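## Task

Get the black key fob out of the little wooden box's drawer and set it directly on the table surface, touching nothing else. Then push the drawer shut. The box must stay roughly in its original spot and orientation, and the remaining item must still be inside the drawer.

## Robot and tools

Robot: two arms, left_arm and right_arm. Each has a parallel two-finger gripper and sits on a tilted plate, and both plates hang from one metal frame behind them. For the clearance check, a plate and its half of the frame belong to that arm. Calibrated bases in the scene frame: left_arm (+0.048, +0.320, +0.317) m, quat_wxyz (+0.957, -0.123, +0.264, +0.004); right_arm (+0.034, -0.209, +0.317) m, quat_wxyz (+0.957, +0.118, +0.266, +0.011).

Scene frame: the origin is at table-top height, halfway between the nominal bases. +z points up, +x points out over the table, and left_arm is on the +y side. Image left and right do not follow the arm names. Gripper frame: the fingers point along its +z and open and close along its y. end_effector_position is the point between the pads, just under 1 cm behind the tips. Reported poses can be a few cm off, more at long reach.

Row format, shared by every motion tool: 16 plain numbers in one list covering both arms. First come left_arm's x, y, z, qw, qx, qy, qz, opening, then the same eight for right_arm. x, y, z is an absolute target position in metres in the scene frame, and the quaternion is an absolute target orientation there, w first. The opening runs from -1 (closed, 0 mm gap) to +1 (fully open, about 87 mm). 0.5 is about 69 mm, 0 about 43 mm and -0.5 about 18 mm. An arm that should stay put still needs its full pose: its last reported position and the quaternion you want to hold, sent unchanged every call. Do not copy back a drifted quaternion.

execute_actions takes actions, a list holding at most one item. An empty list only looks: it returns the state, with pictures. {"rows": [[16 numbers], ...], "steps": n} plays 1 to 15 rows, one per 1/30 s step (n at most 15, default 15), and the last row repeats. Every target must lie within 0.6 m of that arm's last reported position along each gripper axis, or the call is refused and nothing is sent. {"steps": n} with no rows waits up to 300 steps counted from the last result, and your reply time is included. An action needs at least 5 steps. Its result is taken 5 steps before the end, and those steps run afterwards. cameras lists the pictures you want: ["all"], [] or names. Pictures come only with an empty list or when asked for.

move takes target, one row or up to 15 rows. Each gripper travels a straight line to each pose, turning the short way, and all arms finish together within 10 s at most. speed is in m/s, from 0.002 to 2.9, default 0.25, and rotation is capped at twice that in rad/s. It can be one value or one per target. blend, in metres, rounds the corners between listed targets. blocking=false returns after about 0.5 s while motion continues. Paths ignore obstacles and the other arm. Grippers lag their path and overshoot, more when fast or stretched out. A new opening in the first target is sent immediately. Openings in later targets are applied once everything is at rest on arrival. The result adds a move: line. done means within 10 mm and 2 degrees. Other endings include off_target, moving, held (a check blocked a step or the clearance stop ended the move) and fault. limits=paced means the pose was clipped, and limits=held means steps were withheld. done does not tell you about contact.

wait takes seconds, from 0 to 10. It sends nothing new and returns early if a move ends. stop brakes the current move; it needs some distance, and the fingers keep moving. zoom_image takes camera (cam_high, cam_low, cam_left_wrist, cam_right_wrist) and region [x0, y0, x1, y1] in pixels, at most 504x504, on that camera's latest picture. The result of that call states the next task.

Results give each arm's end_effector_position, end_effector_quat_wxyz, Hand target (the pose currently being driven to) and Joint positions. The last joint value is the gripper, from 0 closed to 1 open. Joint velocities can read within noise. Joint torques follow the joint order, and joints 1 to 3 wrap at ±28 N m. grip_measured uses the same scale as the opening you command and can be off by about 0.043.

Control behaviour: each step, the commanded orientation is clipped to within 40 degrees of the measured one. Friction and weight can leave the hand low, short or tilted, and small moves may go astray, so check the result and correct after every move. Keep paths away from an arm's own base, because that can flip its shoulder posture. To grip, command an opening about 0.04 below the grip_measured reading at first contact and keep sending it.

Avoid the following. Do not bring the two arms or grippers into contact, and never close one gripper on the other's fingers; a hard press between them can fail the task. Do not drop parts, release them while they are moving, slam, or push hard. Touch slowly, since faster contact and targets set deeper past the contact both press harder. Keep every object on the table; the box must not be shifted or turned. Loose objects may be nudged briefly by outside pushes. Motor heat builds when holding loads, reaching far or pushing against something. At 75 °C a MOTOR HOT line appears. At 90 °C the arm folds and goes idle, and at 100 °C it collapses.

Each tool is called after "Emit:" as name(argument=value, ...) on one line, values as JSON.

## Session

Emit:
execute_actions(actions=[], cameras=["all"])

Scene clock: 0.00 s of 6000.00 s.
left_arm: end_effector_position=(+0.0997, +0.1270, +0.2928) grip_measured=+1.000 end_effector_quat_wxyz=(-0.035, +0.687, +0.534, -0.491) | right_arm: end_effector_position=(+0.4544, -0.2631, +0.1802) grip_measured=+1.000 end_effector_quat_wxyz=(+0.210, +0.029, +0.971, -0.113)
Joint positions: left_arm=[-0.98 1.553 0.577 -0.527 0.448 0.878 1] | right_arm=[0.037 1.58 0.906 0.109 0.457 -0.116 1]
Joint velocities: within noise
Joint torques (N m): no reading
Motor temperatures (°C): left_arm=[26 35 37 31 25 28 24] | right_arm=[25 31 31 31 29 29 29]
Heat: left arm: 37 °C; right arm: 31 °C.
Hand target: left_arm +0.1017, +0.1257, +0.2933; -0.031, +0.687, +0.534, -0.491 | right_arm +0.4616, -0.2645, +0.1866; +0.222, +0.034, +0.968, -0.113

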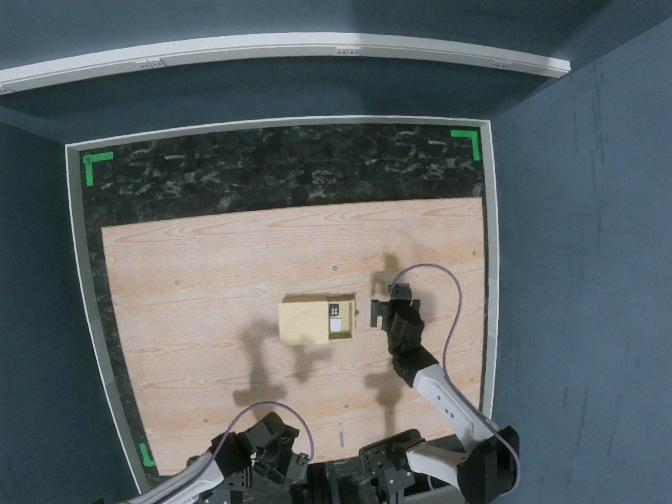

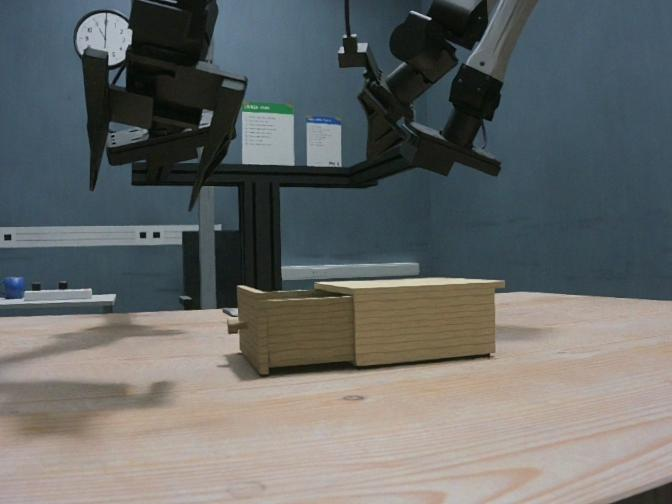

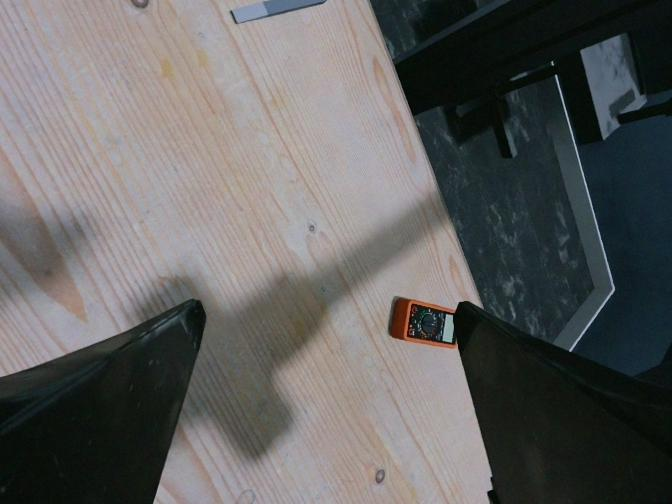

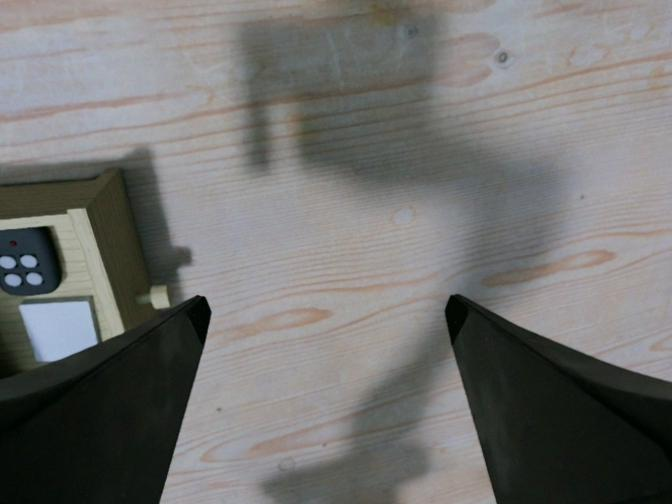

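Emit:
zoom_image(camera="cam_high", region=[260, 270, 400, 375])

Emit:
zoom_image(camera="cam_right_wrist", region=[0, 150, 240, 390])

Emit:
zoom_image(camera="cam_low", region=[210, 260, 530, 400])

Scaled by 3.600 from the camera's 672x504 image, which has a finer 960x720 frame.

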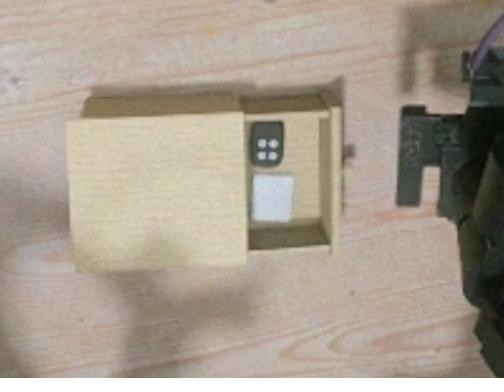

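Scaled by 2.100 from the camera's 672x504 image, which has a finer 960x720 frame.

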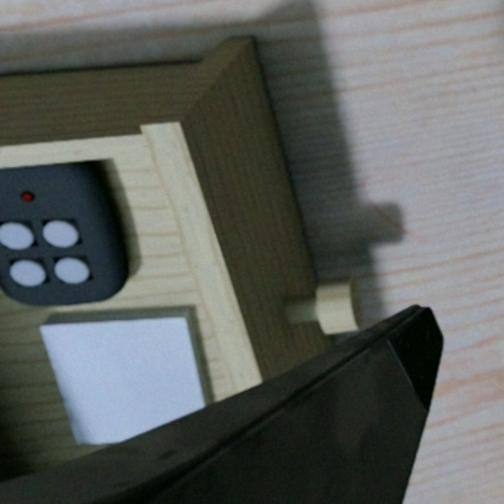

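Scaled by 1.575 from the camera's 672x504 image, which has a finer 960x720 frame.

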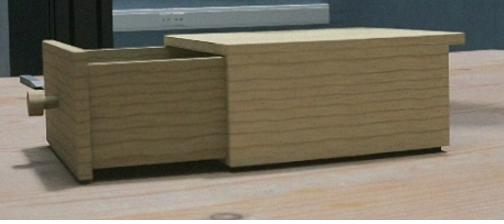

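Emit:
zoom_image(camera="cam_low", region=[60, 0, 280, 220])

Emit:
zoom_image(camera="cam_right_wrist", region=[0, 250, 504, 504])

Scaled by 2.291 from the camera's 672x504 image, which has a finer 960x720 frame.

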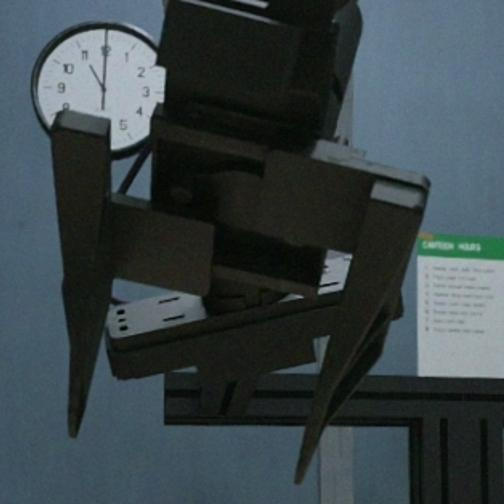

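Scaled by 1.000.

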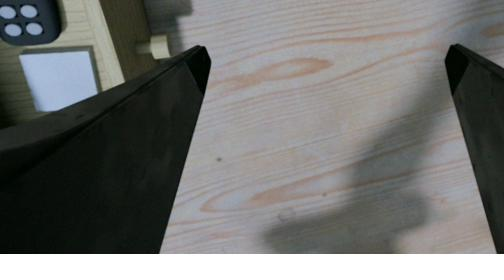

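Emit:
move(target=[0.1017, 0.1257, 0.2933, -0.031, 0.687, 0.534, -0.491, 1.0, 0.432, -0.105, 0.15, 0, 0.7071, 0.7071, 0, 0.7], speed=0.4)

Scene clock: 10.67 s of 6000.00 s.
left_arm: end_effector_position=(+0.0997, +0.1270, +0.2928) grip_measured=+1.000 end_effector_quat_wxyz=(-0.035, +0.687, +0.534, -0.491) | right_arm: end_effector_position=(+0.4338, -0.1117, +0.1527) grip_measured=+0.700 end_effector_quat_wxyz=(+0.007, +0.708, +0.706, +0.002)
Joint positions: left_arm=[-0.98 1.553 0.577 -0.527 0.448 0.878 1] | right_arm=[0.217 1.812 1.145 -0.4 0.35 1.723 0.85]
Joint velocities: within noise
Joint torques (N m): left_arm=[-3.03 -4.33 4.07 0.43 0.54 0.19] | right_arm=[4.81 -6.45 5.64 0.03 0.1 -0.04]
Motor temperatures (°C): left_arm=[26 36 38 31 25 28 24] | right_arm=[25 33 32 32 29 29 29]
Heat: left arm: 38 °C; right arm: 33 °C.
Hand target: left_arm +0.1017, +0.1257, +0.2932; -0.031, +0.687, +0.534, -0.491 | right_arm +0.4319, -0.1050, +0.1501; +0.000, +0.707, +0.707, +0.000
Off the commanded pose: left_arm 0.002 m, 0 deg | right_arm 0.007 m, 1 deg.
Kept back: nothing.
move: done
camera_calibration:
cam_right_wrist: T_world_to_cam=[[-0.999744, -0.0177136, -0.01409, 0.432106], [-0.0221812, 0.642852, 0.76567, -0.0157644], [-0.00450501, 0.765786, -0.64308, 0.322108], [0, 0, 0, 1]] pos_world=[0.433097, -0.228877, 0.2253]

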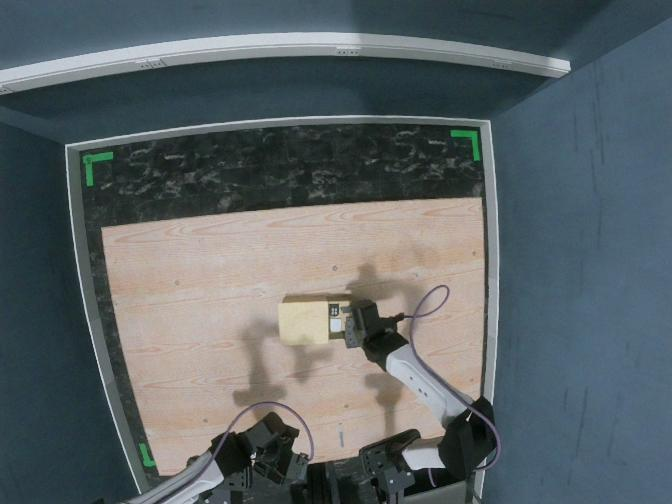

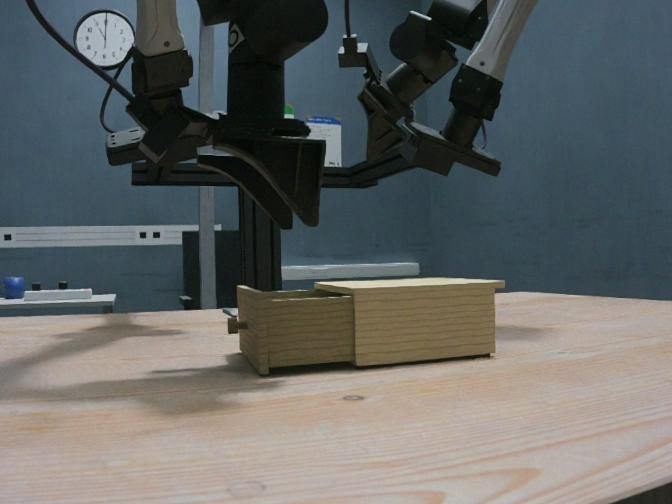

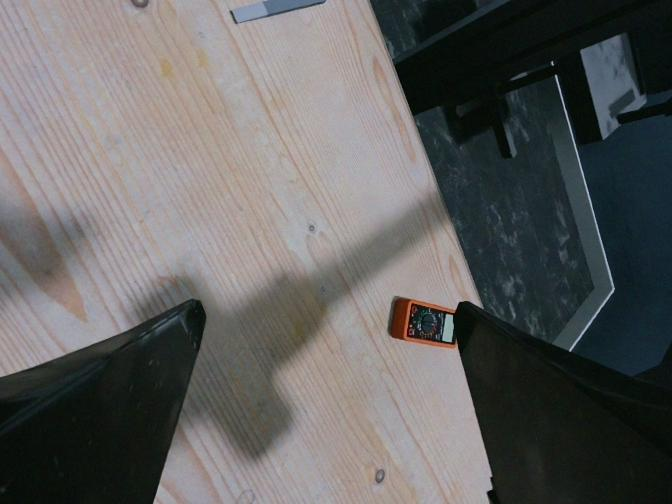

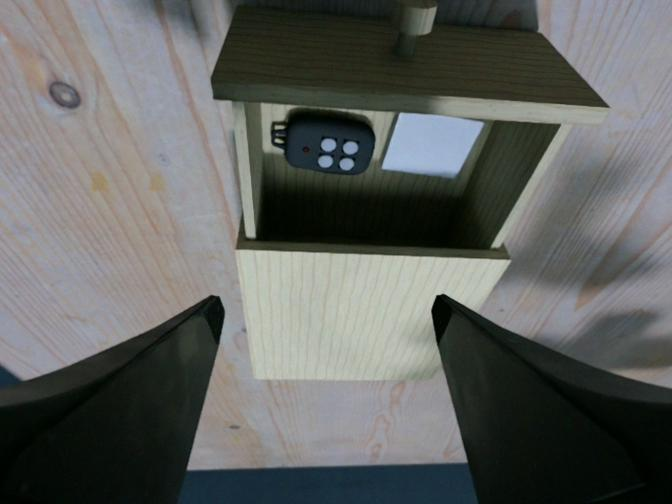

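Emit:
zoom_image(camera="cam_right_wrist", region=[190, 0, 630, 400])

Scaled by 1.145 from the camera's 672x504 image, which has a finer 960x720 frame.

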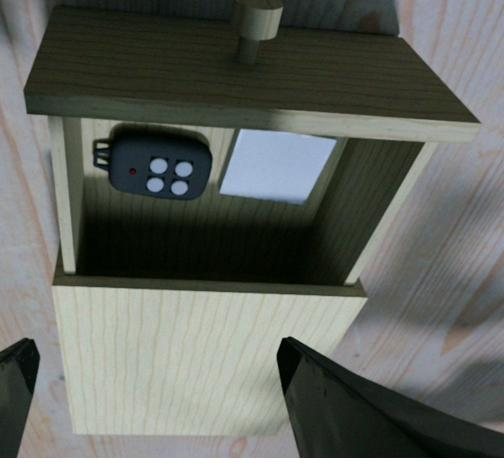

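Emit:
zoom_image(camera="cam_high", region=[315, 290, 365, 350])

Emit:
zoom_image(camera="cam_right_wrist", region=[220, 80, 520, 260])

Scaled by 8.400 from the camera's 672x504 image, which has a finer 960x720 frame.

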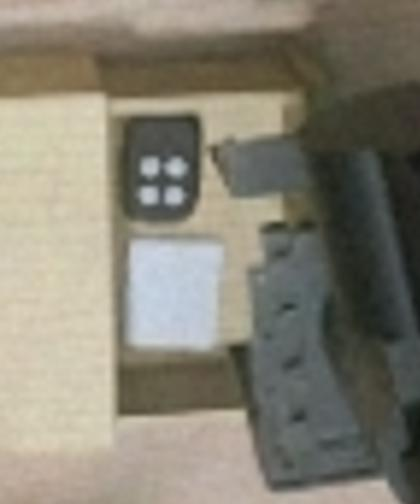

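Scaled by 1.680 from the camera's 672x504 image, which has a finer 960x720 frame.

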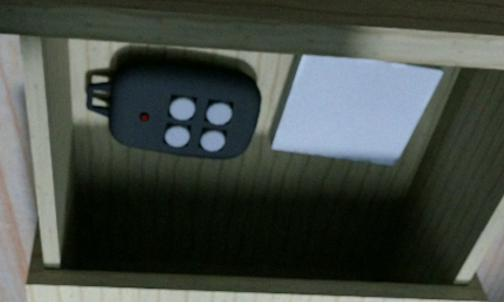

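Emit:
zoom_image(camera="cam_low", region=[90, 80, 370, 290])

Scaled by 1.800 from the camera's 672x504 image, which has a finer 960x720 frame.

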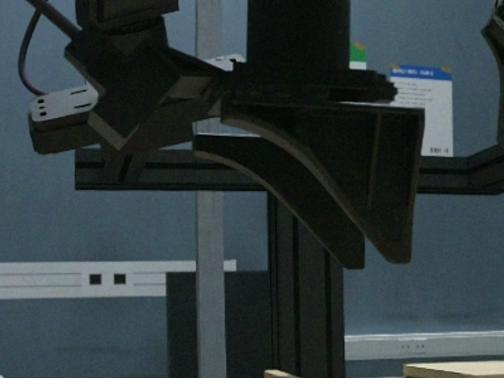

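Emit:
move(target=[0.1017, 0.1257, 0.2933, -0.031, 0.687, 0.534, -0.491, 1.0, 0.415, -0.130, 0.13, 0.2079, 0, 0.9781, 0, -0.9], speed=0.5)

Scene clock: 21.23 s of 6000.00 s.
left_arm: end_effector_position=(+0.0997, +0.1270, +0.2928) grip_measured=+1.000 end_effector_quat_wxyz=(-0.035, +0.687, +0.534, -0.491) | right_arm: end_effector_position=(+0.4089, -0.1328, +0.1256) grip_measured=-0.900 end_effector_quat_wxyz=(+0.194, +0.001, +0.981, -0.007)
Joint positions: left_arm=[-0.98 1.553 0.577 -0.527 0.448 0.878 1] | right_arm=[0.277 1.812 0.811 0.321 0.435 0.046 0.05]
Joint velocities: within noise
Joint torques (N m): left_arm=[-3.03 -4.29 4.04 0.42 0.54 0.2] | right_arm=[4.03 -8.02 2.74 1.05 -0.13 -0.2]
Motor temperatures (°C): left_arm=[26 37 39 31 25 28 24] | right_arm=[26 34 32 31 28 29 29]
Heat: left arm: 39 °C; right arm: 34 °C.
Hand target: left_arm +0.1017, +0.1257, +0.2932; -0.031, +0.687, +0.534, -0.491 | right_arm +0.4149, -0.1301, +0.1301; +0.208, +0.000, +0.978, +0.000
Off the commanded pose: left_arm 0.002 m, 0 deg | right_arm 0.008 m, 2 deg.
Kept back: nothing.
move: done
camera_calibration:
cam_right_wrist: T_world_to_cam=[[0.0156297, -0.99969, 0.0193732, -0.143373], [-0.882923, -0.00470572, 0.469494, 0.321109], [-0.469258, -0.0244431, -0.882723, 0.436007], [0, 0, 0, 1]] pos_world=[0.490355, -0.13116, 0.236892]

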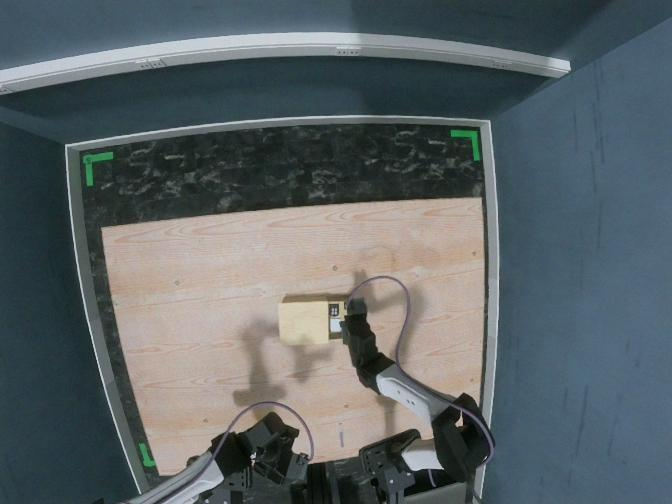

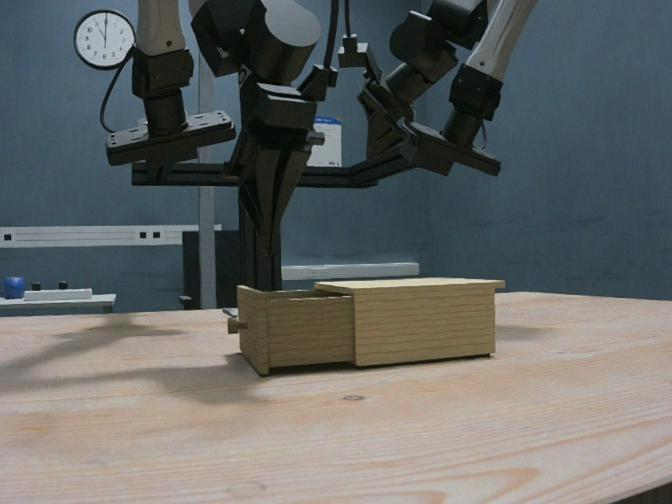

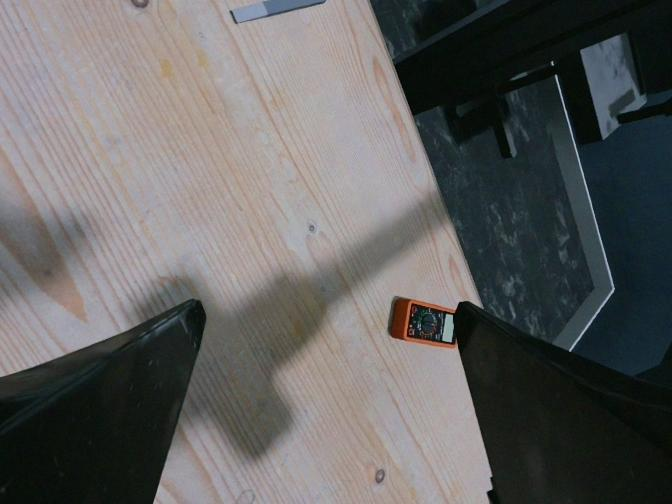

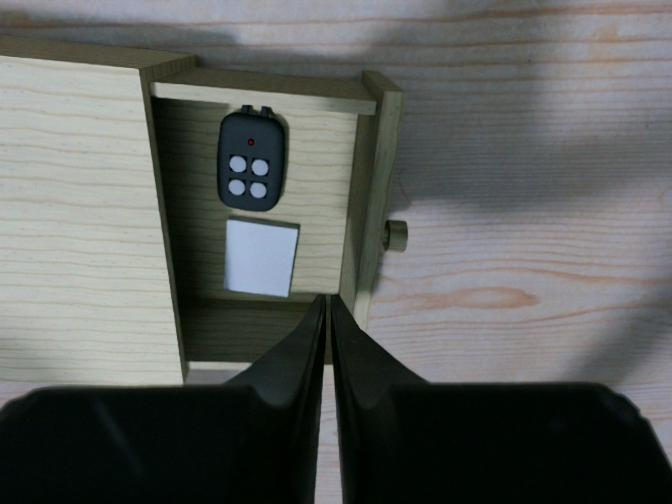

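Emit:
move(target=[0.1017, 0.1257, 0.2933, -0.031, 0.687, 0.534, -0.491, 1.0, 0.415, -0.119, 0.068, 0.2079, 0, 0.9781, 0, -0.9], speed=0.2)

Scene clock: 23.80 s of 6000.00 s.
left_arm: end_effector_position=(+0.0997, +0.1270, +0.2928) grip_measured=+1.000 end_effector_quat_wxyz=(-0.035, +0.687, +0.534, -0.491) | right_arm: end_effector_position=(+0.4094, -0.1178, +0.0722) grip_measured=-0.900 end_effector_quat_wxyz=(+0.201, -0.003, +0.980, -0.001)
Joint positions: left_arm=[-0.98 1.553 0.577 -0.527 0.448 0.878 1] | right_arm=[0.256 2.043 0.871 0.513 0.406 0.02 0.05]
Joint velocities: within noise
Joint torques (N m): left_arm=[-3.06 -4.33 4.05 0.43 0.53 0.21] | right_arm=[3.07 -6.27 3.56 1.13 -0.06 -0.22]
Motor temperatures (°C): left_arm=[26 37 39 30 25 28 24] | right_arm=[26 34 32 31 28 29 29]
Heat: left arm: 39 °C; right arm: 34 °C.
Hand target: left_arm +0.1017, +0.1257, +0.2932; -0.031, +0.687, +0.534, -0.491 | right_arm +0.4149, -0.1191, +0.0682; +0.208, +0.000, +0.978, +0.000
Off the commanded pose: left_arm 0.002 m, 0 deg | right_arm 0.007 m, 1 deg.
Kept back: nothing.
move: done
camera_calibration:
cam_right_wrist: T_world_to_cam=[[0.0247643, -0.999649, 0.0094077, -0.130275], [-0.889141, -0.0177232, 0.45729, 0.34867], [-0.456963, -0.0196893, -0.889268, 0.38546], [0, 0, 0, 1]] pos_world=[0.489384, -0.11646, 0.18456]

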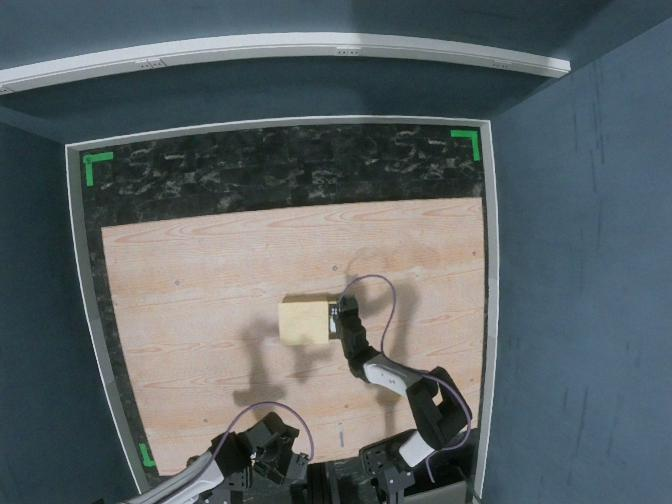

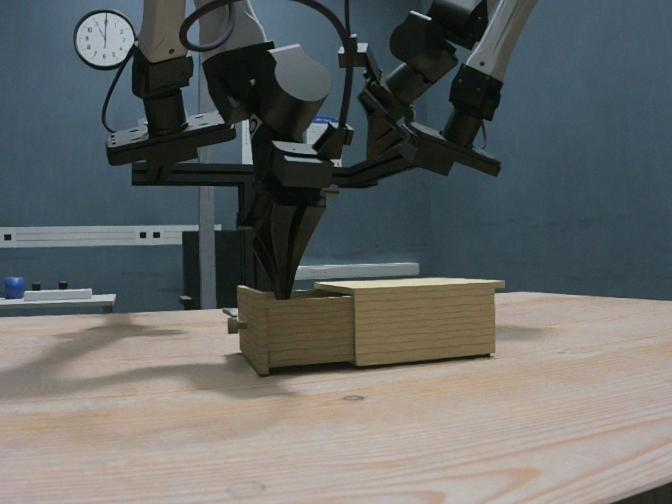

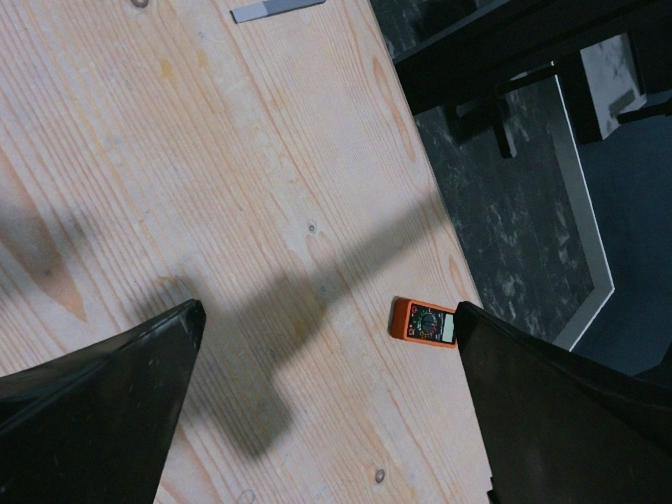

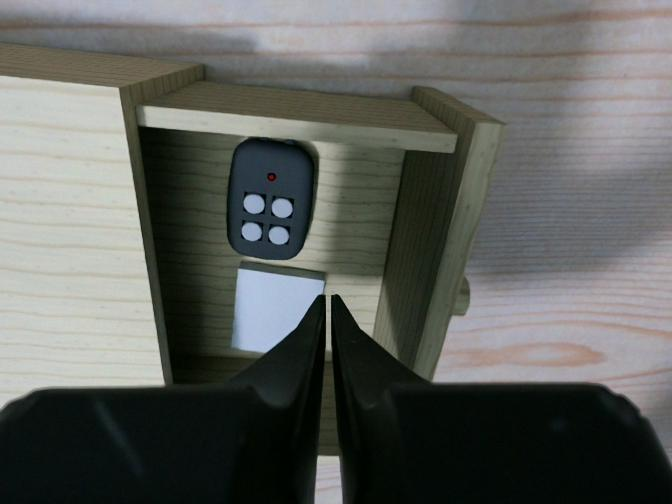

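Emit:
move(target=[0.1017, 0.1257, 0.2933, -0.031, 0.687, 0.534, -0.491, 1.0, 0.415, -0.166, 0.066, 0.2079, 0, 0.9781, 0, -0.9], speed=0.06)

Scene clock: 25.30 s of 6000.00 s.
left_arm: end_effector_position=(+0.0997, +0.1270, +0.2928) grip_measured=+1.000 end_effector_quat_wxyz=(-0.035, +0.687, +0.534, -0.491) | right_arm: end_effector_position=(+0.4064, -0.1404, +0.0597) grip_measured=-0.900 end_effector_quat_wxyz=(+0.197, -0.006, +0.980, +0.035)
Joint positions: left_arm=[-0.98 1.553 0.577 -0.527 0.448 0.878 1] | right_arm=[0.149 2.043 0.841 0.556 0.249 -0.038 0.05]
Joint velocities: within noise
Joint torques (N m): left_arm=[-3.07 -4.34 4.03 0.42 0.53 0.22] | right_arm=[0.55 -10.26 0.92 0.93 0.42 -0.46]
Motor temperatures (°C): left_arm=[26 37 39 30 25 28 24] | right_arm=[26 34 32 31 28 29 29]
Heat: left arm: 39 °C; right arm: 34 °C.
Hand target: left_arm +0.1017, +0.1257, +0.2932; -0.031, +0.687, +0.534, -0.491 | right_arm +0.4145, -0.1653, +0.0657; +0.207, +0.000, +0.978, +0.000
Off the commanded pose: left_arm 0.002 m, 0 deg | right_arm 0.028 m, 4 deg.
Kept back: nothing.
move: off_target (right_arm)
camera_calibration:
cam_right_wrist: T_world_to_cam=[[0.0450983, -0.997216, -0.0593787, -0.156523], [-0.884734, -0.0674725, 0.461187, 0.342285], [-0.46391, 0.0317356, -0.885314, 0.382276], [0, 0, 0, 1]] pos_world=[0.487232, -0.145125, 0.171282]

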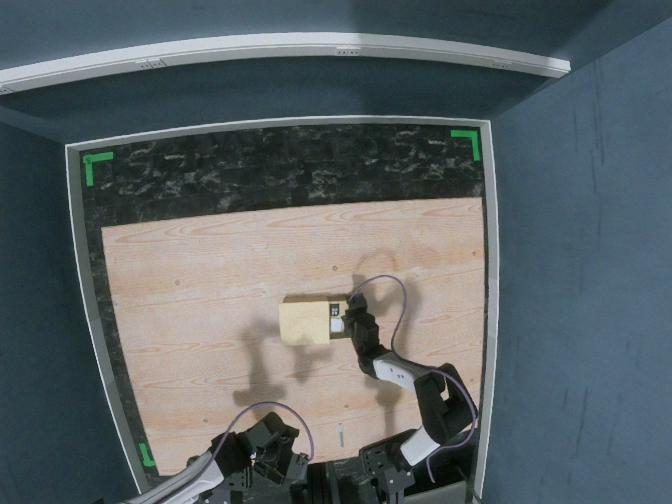

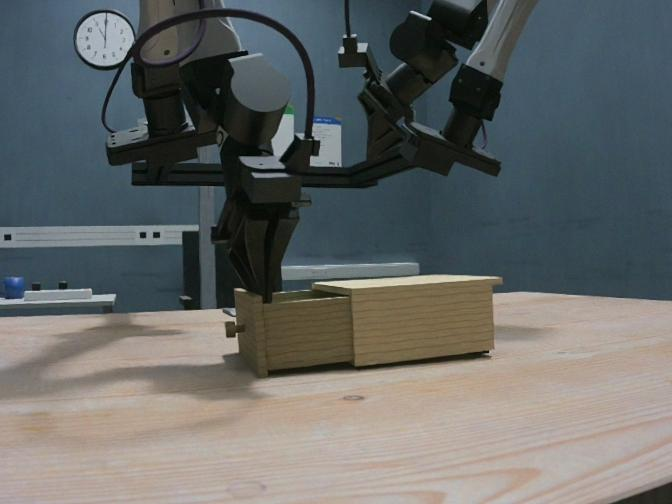

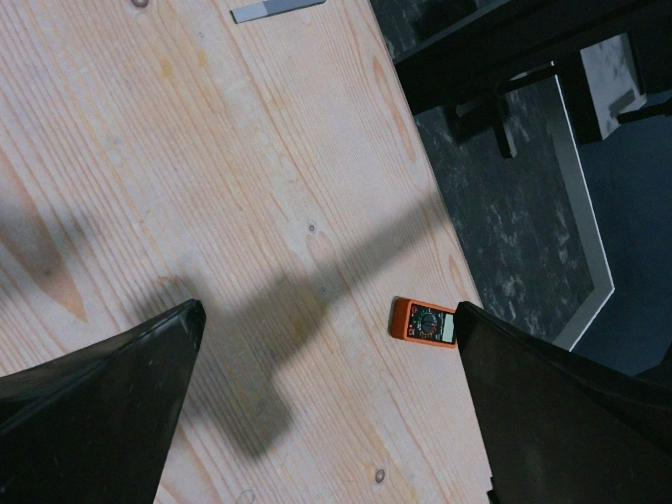

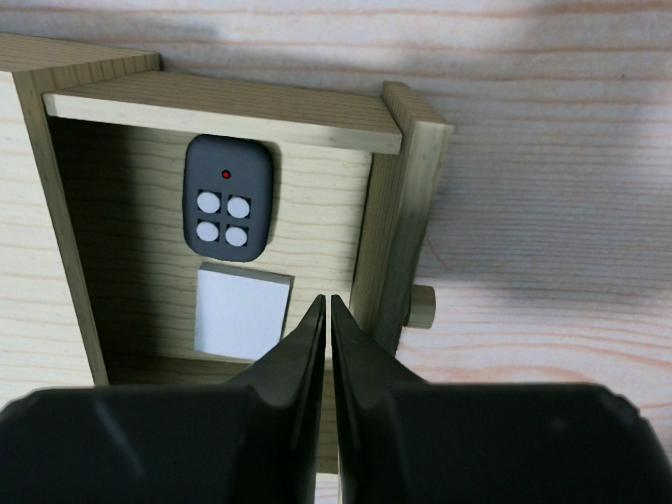

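Emit:
zoom_image(camera="cam_high", region=[260, 270, 400, 375])

Emit:
zoom_image(camera="cam_low", region=[210, 260, 530, 400])

Scaled by 3.600 from the camera's 672x504 image, which has a finer 960x720 frame.

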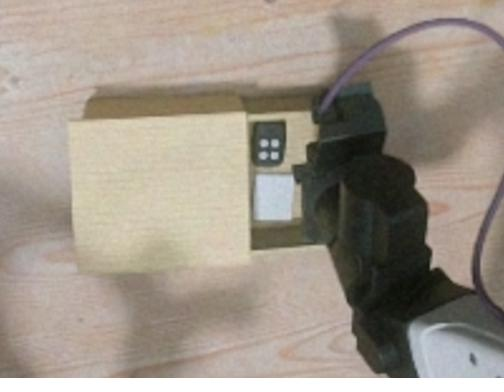

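Scaled by 1.575 from the camera's 672x504 image, which has a finer 960x720 frame.

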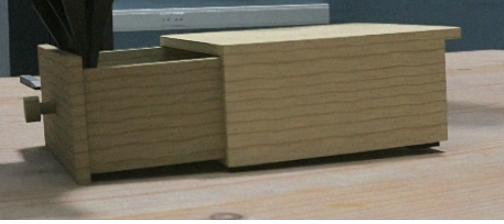

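Emit:
move(target=[0.1017, 0.1257, 0.2933, -0.031, 0.687, 0.534, -0.491, 1.0, 0.415, -0.125, 0.08, 0.2079, 0, 0.9781, 0, -0.9], speed=0.08)

Emit:
zoom_image(camera="cam_low", region=[210, 260, 530, 400])

Emit:
zoom_image(camera="cam_high", region=[260, 270, 400, 375])

Scene clock: 27.30 s of 6000.00 s.
left_arm: end_effector_position=(+0.0997, +0.1270, +0.2928) grip_measured=+1.000 end_effector_quat_wxyz=(-0.035, +0.687, +0.534, -0.491) | right_arm: end_effector_position=(+0.3957, -0.1258, +0.0667) grip_measured=-0.900 end_effector_quat_wxyz=(+0.185, -0.013, +0.983, +0.001)
Joint positions: left_arm=[-0.98 1.553 0.577 -0.527 0.448 0.878 1] | right_arm=[0.233 2.043 0.841 0.513 0.379 -0.001 0.05]
Joint velocities: within noise
Joint torques (N m): left_arm=[-3.06 -4.34 4.08 0.43 0.53 0.2] | right_arm=[4.85 -10.33 3.54 0.78 0.11 -0.01]
Motor temperatures (°C): left_arm=[26 37 39 30 25 28 24] | right_arm=[26 35 32 31 28 29 29]
Heat: left arm: 39 °C; right arm: 35 °C.
Hand target: left_arm +0.1017, +0.1257, +0.2932; -0.031, +0.687, +0.534, -0.491 | right_arm +0.4148, -0.1251, +0.0799; +0.208, +0.000, +0.978, +0.000
Off the commanded pose: left_arm 0.002 m, 0 deg | right_arm 0.023 m, 3 deg.
Kept back: nothing.
move: off_target (right_arm)
camera_calibration:
cam_right_wrist: T_world_to_cam=[[0.045366, -0.998933, 0.00859295, -0.145952], [-0.873248, -0.0354776, 0.485982, 0.328355], [-0.485159, -0.0295509, -0.873926, 0.382973], [0, 0, 0, 1]] pos_world=[0.47916, -0.12283, 0.17637]

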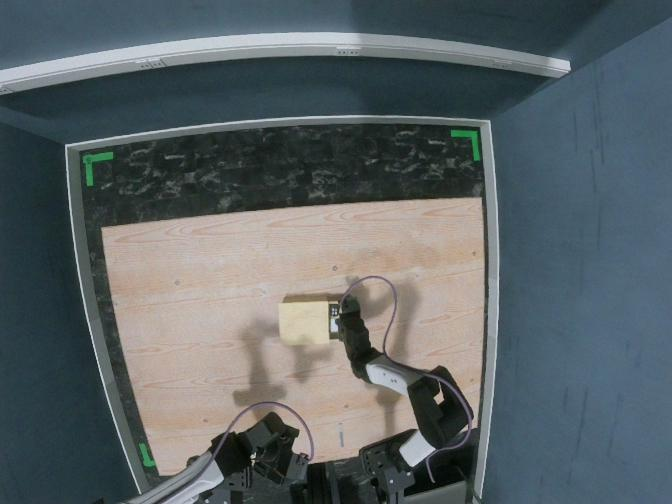

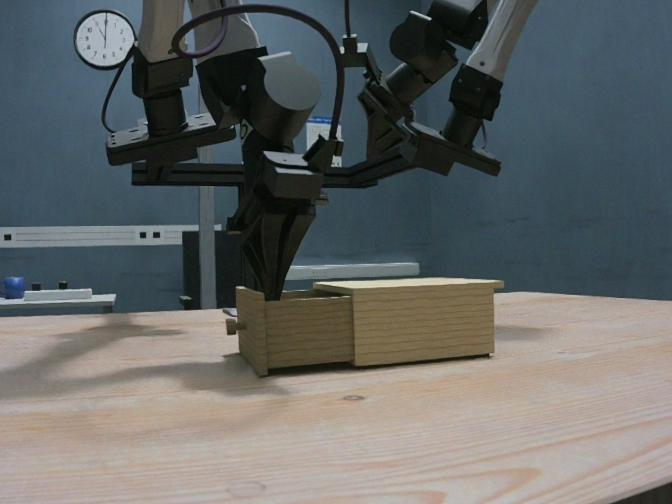

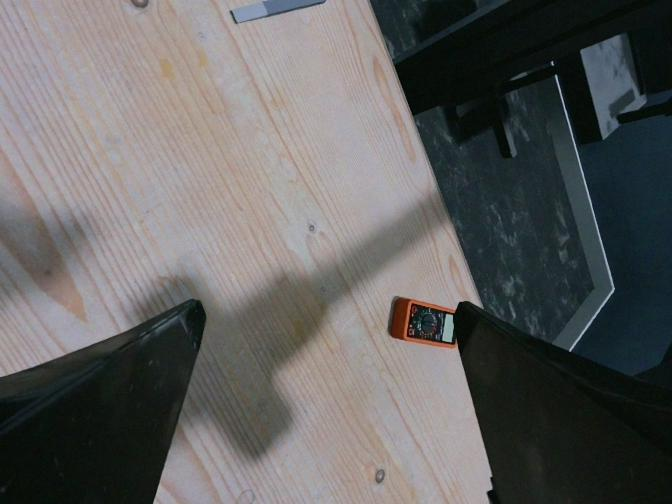

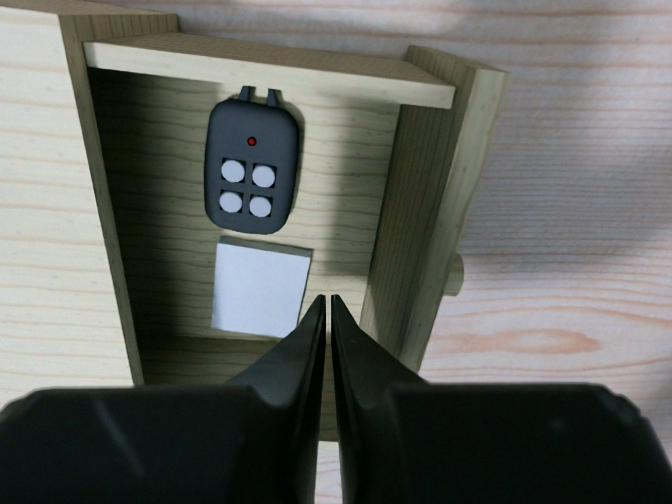

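Scaled by 1.575 from the camera's 672x504 image, which has a finer 960x720 frame.

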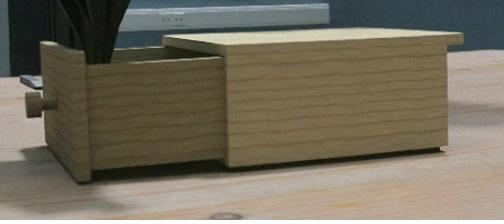

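Scaled by 3.600 from the camera's 672x504 image, which has a finer 960x720 frame.

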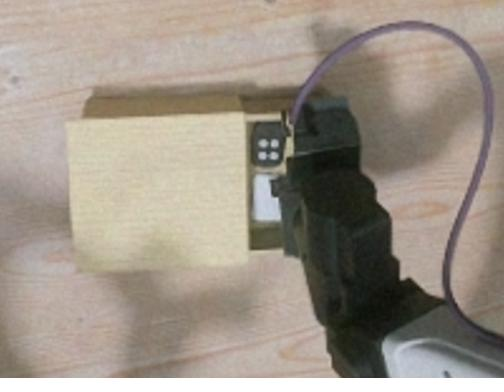

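Emit:
move(target=[[0.1017, 0.1257, 0.2933, -0.031, 0.687, 0.534, -0.491, 1.0, 0.405, -0.112, 0.115, 0.2079, 0, 0.9781, 0, -0.9], [0.1017, 0.1257, 0.2933, -0.031, 0.687, 0.534, -0.491, 1.0, 0.412, -0.0943, 0.0953, 0.2030, 0.0450, 0.9549, 0.2117, -0.9]], speed=0.2, blend=[0.02, 0])

Scene clock: 31.77 s of 6000.00 s.
left_arm: end_effector_position=(+0.0997, +0.1270, +0.2928) grip_measured=+1.000 end_effector_quat_wxyz=(-0.035, +0.687, +0.534, -0.491) | right_arm: end_effector_position=(+0.4083, -0.0938, +0.0988) grip_measured=-0.900 end_effector_quat_wxyz=(+0.198, +0.039, +0.957, +0.208)
Joint positions: left_arm=[-0.98 1.553 0.577 -0.527 0.448 0.878 1] | right_arm=[0.128 1.93 0.787 0.525 -0.092 0.105 0.05]
Joint velocities: within noise
Joint torques (N m): left_arm=[-3.03 -4.36 4.03 0.43 0.54 0.21] | right_arm=[2.39 -5.98 3.15 1.18 -0.32 -0.09]
Motor temperatures (°C): left_arm=[27 37 39 30 25 28 24] | right_arm=[26 36 32 31 28 29 29]
Heat: left arm: 39 °C; right arm: 36 °C.
Hand target: left_arm +0.1017, +0.1257, +0.2932; -0.031, +0.687, +0.534, -0.491 | right_arm +0.4120, -0.0944, +0.0954; +0.203, +0.045, +0.955, +0.212
Off the commanded pose: left_arm 0.002 m, 0 deg | right_arm 0.005 m, 1 deg.
Kept back: nothing.
move: done; blend cut to 0.0194 m at target 1
camera_calibration:
cam_right_wrist: T_world_to_cam=[[0.028116, -0.91275, -0.40755, -0.05856], [-0.889816, -0.208619, 0.405839, 0.323279], [-0.455452, 0.351234, -0.818046, 0.436222], [0, 0, 0, 1]] pos_world=[0.487984, -0.139224, 0.201784]

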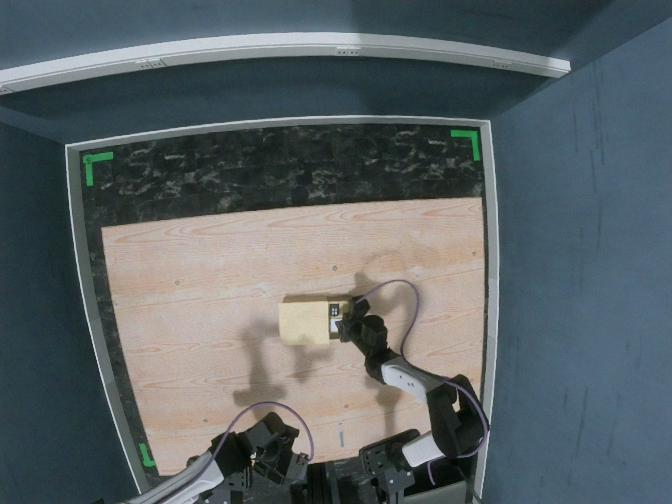

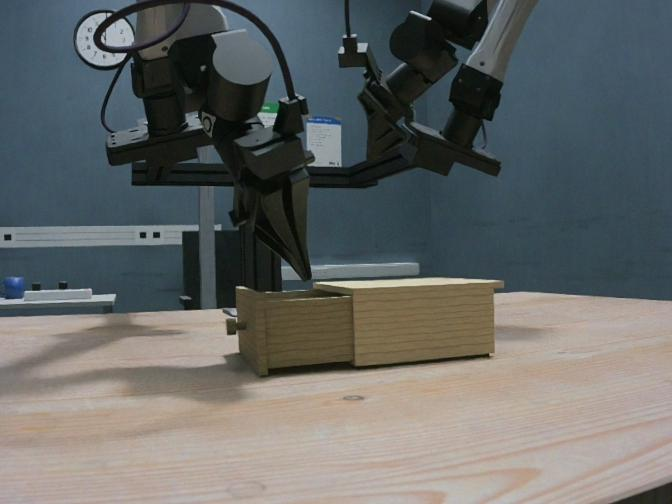

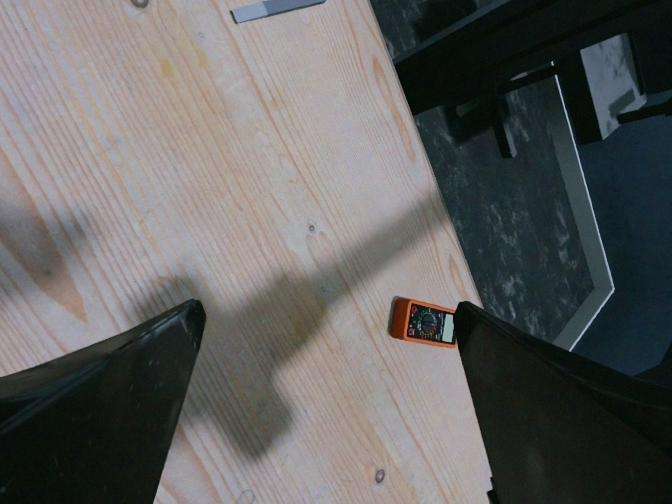

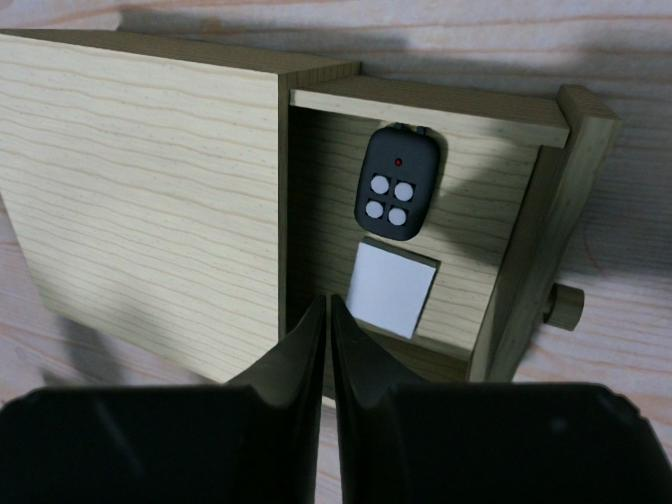

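Emit:
move(target=[0.1017, 0.1257, 0.2933, -0.031, 0.687, 0.534, -0.491, 1.0, 0.4325, -0.0762, 0.049, 0.2030, 0.0450, 0.9549, 0.2117, -0.9], speed=0.1, cameras=["cam_right_wrist", "cam_low"])

Emit:
zoom_image(camera="cam_right_wrist", region=[180, 150, 480, 375])

Scene clock: 33.07 s of 6000.00 s.
left_arm: end_effector_position=(+0.0997, +0.1270, +0.2928) grip_measured=+1.000 end_effector_quat_wxyz=(-0.035, +0.687, +0.534, -0.491) | right_arm: end_effector_position=(+0.4268, -0.0774, +0.0520) grip_measured=-0.900 end_effector_quat_wxyz=(+0.194, +0.040, +0.957, +0.210)
Joint positions: left_arm=[-0.98 1.553 0.577 -0.527 0.448 0.878 1] | right_arm=[0.128 2.147 0.962 0.561 -0.095 0.11 0.05]
Joint velocities: within noise
Joint torques (N m): left_arm=[-3.06 -4.33 4.05 0.44 0.53 0.2] | right_arm=[3.64 -6.64 3.11 1.11 -0.27 -0.1]
Motor temperatures (°C): left_arm=[27 37 39 30 25 28 24] | right_arm=[26 36 32 32 28 29 29]
Heat: left arm: 39 °C; right arm: 36 °C.
Hand target: left_arm +0.1017, +0.1257, +0.2932; -0.031, +0.687, +0.534, -0.491 | right_arm +0.4324, -0.0764, +0.0491; +0.203, +0.045, +0.955, +0.212
Off the commanded pose: left_arm 0.002 m, 0 deg | right_arm 0.006 m, 1 deg.
Kept back: nothing.
move: done
camera_calibration:
cam_right_wrist: T_world_to_cam=[[0.0240701, -0.911357, -0.410912, -0.0611723], [-0.887191, -0.20892, 0.411393, 0.360903], [-0.460774, 0.354655, -0.813577, 0.402821], [0, 0, 0, 1]] pos_world=[0.507272, -0.123212, 0.154116]
Images, in order (width x height): cam_low 672x504, cam_right_wrist 672x504.

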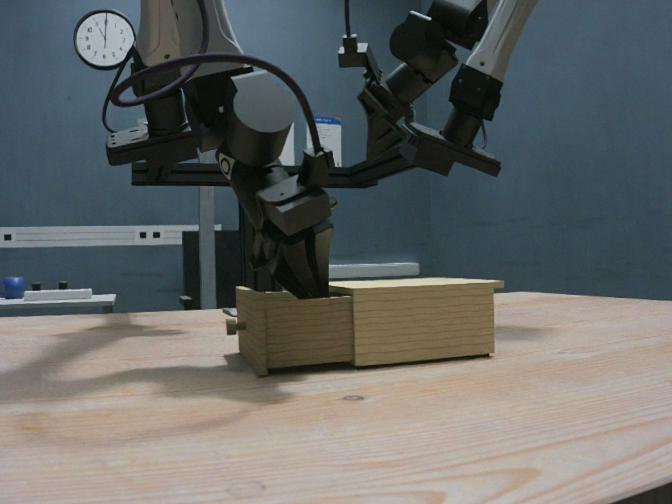

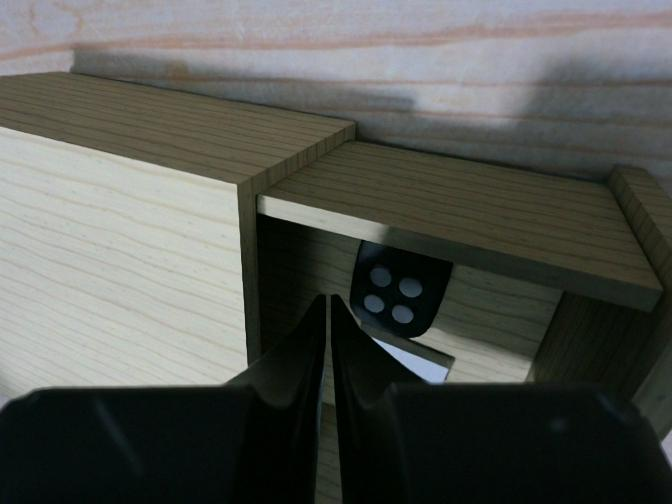

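Scaled by 1.680 from the camera's 672x504 image, which has a finer 960x720 frame.

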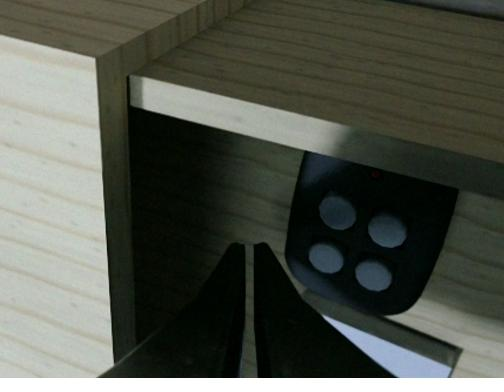

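Emit:
move(target=[0.1017, 0.1257, 0.2933, -0.031, 0.687, 0.534, -0.491, 1.0, 0.443, -0.0705, 0.039, 0.2030, 0.0450, 0.9549, 0.2117, -0.9], speed=0.06, cameras=["cam_right_wrist", "cam_low"])

Emit:
zoom_image(camera="cam_right_wrist", region=[180, 150, 480, 375])

Scene clock: 34.03 s of 6000.00 s.
left_arm: end_effector_position=(+0.0997, +0.1270, +0.2928) grip_measured=+1.000 end_effector_quat_wxyz=(-0.035, +0.687, +0.534, -0.491) | right_arm: end_effector_position=(+0.4438, -0.0734, +0.0436) grip_measured=-0.900 end_effector_quat_wxyz=(+0.206, +0.043, +0.955, +0.210)
Joint positions: left_arm=[-0.98 1.553 0.577 -0.527 0.448 0.878 1] | right_arm=[0.128 2.194 1.033 0.562 -0.095 0.112 0.05]
Joint velocities: within noise
Joint torques (N m): left_arm=[-3.06 -4.34 4.08 0.43 0.53 0.2] | right_arm=[4.3 -6.78 3.51 0.95 -0.23 -0.13]
Motor temperatures (°C): left_arm=[27 37 39 30 25 28 24] | right_arm=[26 36 32 32 28 29 29]
Heat: left arm: 39 °C; right arm: 36 °C.
Hand target: left_arm +0.1017, +0.1257, +0.2932; -0.031, +0.687, +0.534, -0.491 | right_arm +0.4429, -0.0706, +0.0390; +0.203, +0.045, +0.955, +0.212
Off the commanded pose: left_arm 0.002 m, 0 deg | right_arm 0.005 m, 0 deg.
Kept back: nothing.
move: done
camera_calibration:
cam_right_wrist: T_world_to_cam=[[0.0246492, -0.910448, -0.412889, -0.0616094], [-0.898058, -0.201611, 0.390953, 0.386412], [-0.439185, 0.361161, -0.822605, 0.393697], [0, 0, 0, 1]] pos_world=[0.521445, -0.120375, 0.14735]
Images, in order (width x height): cam_low 672x504, cam_right_wrist 672x504.

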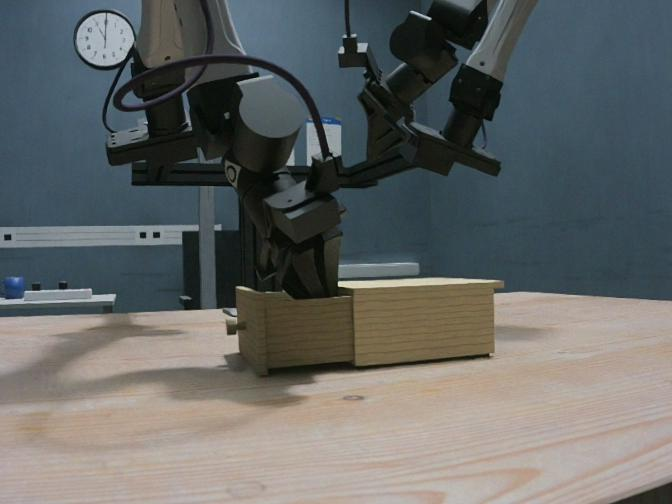

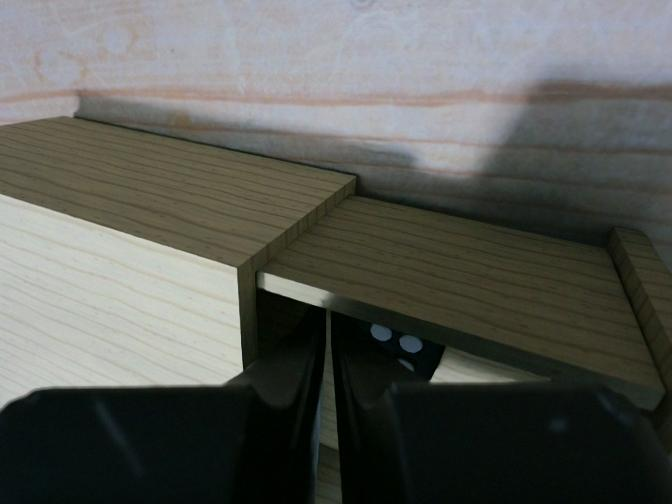

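Scaled by 1.680 from the camera's 672x504 image, which has a finer 960x720 frame.

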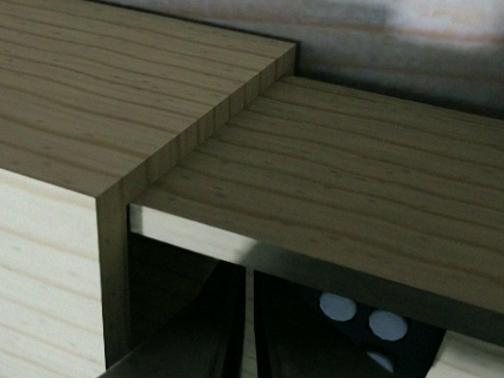

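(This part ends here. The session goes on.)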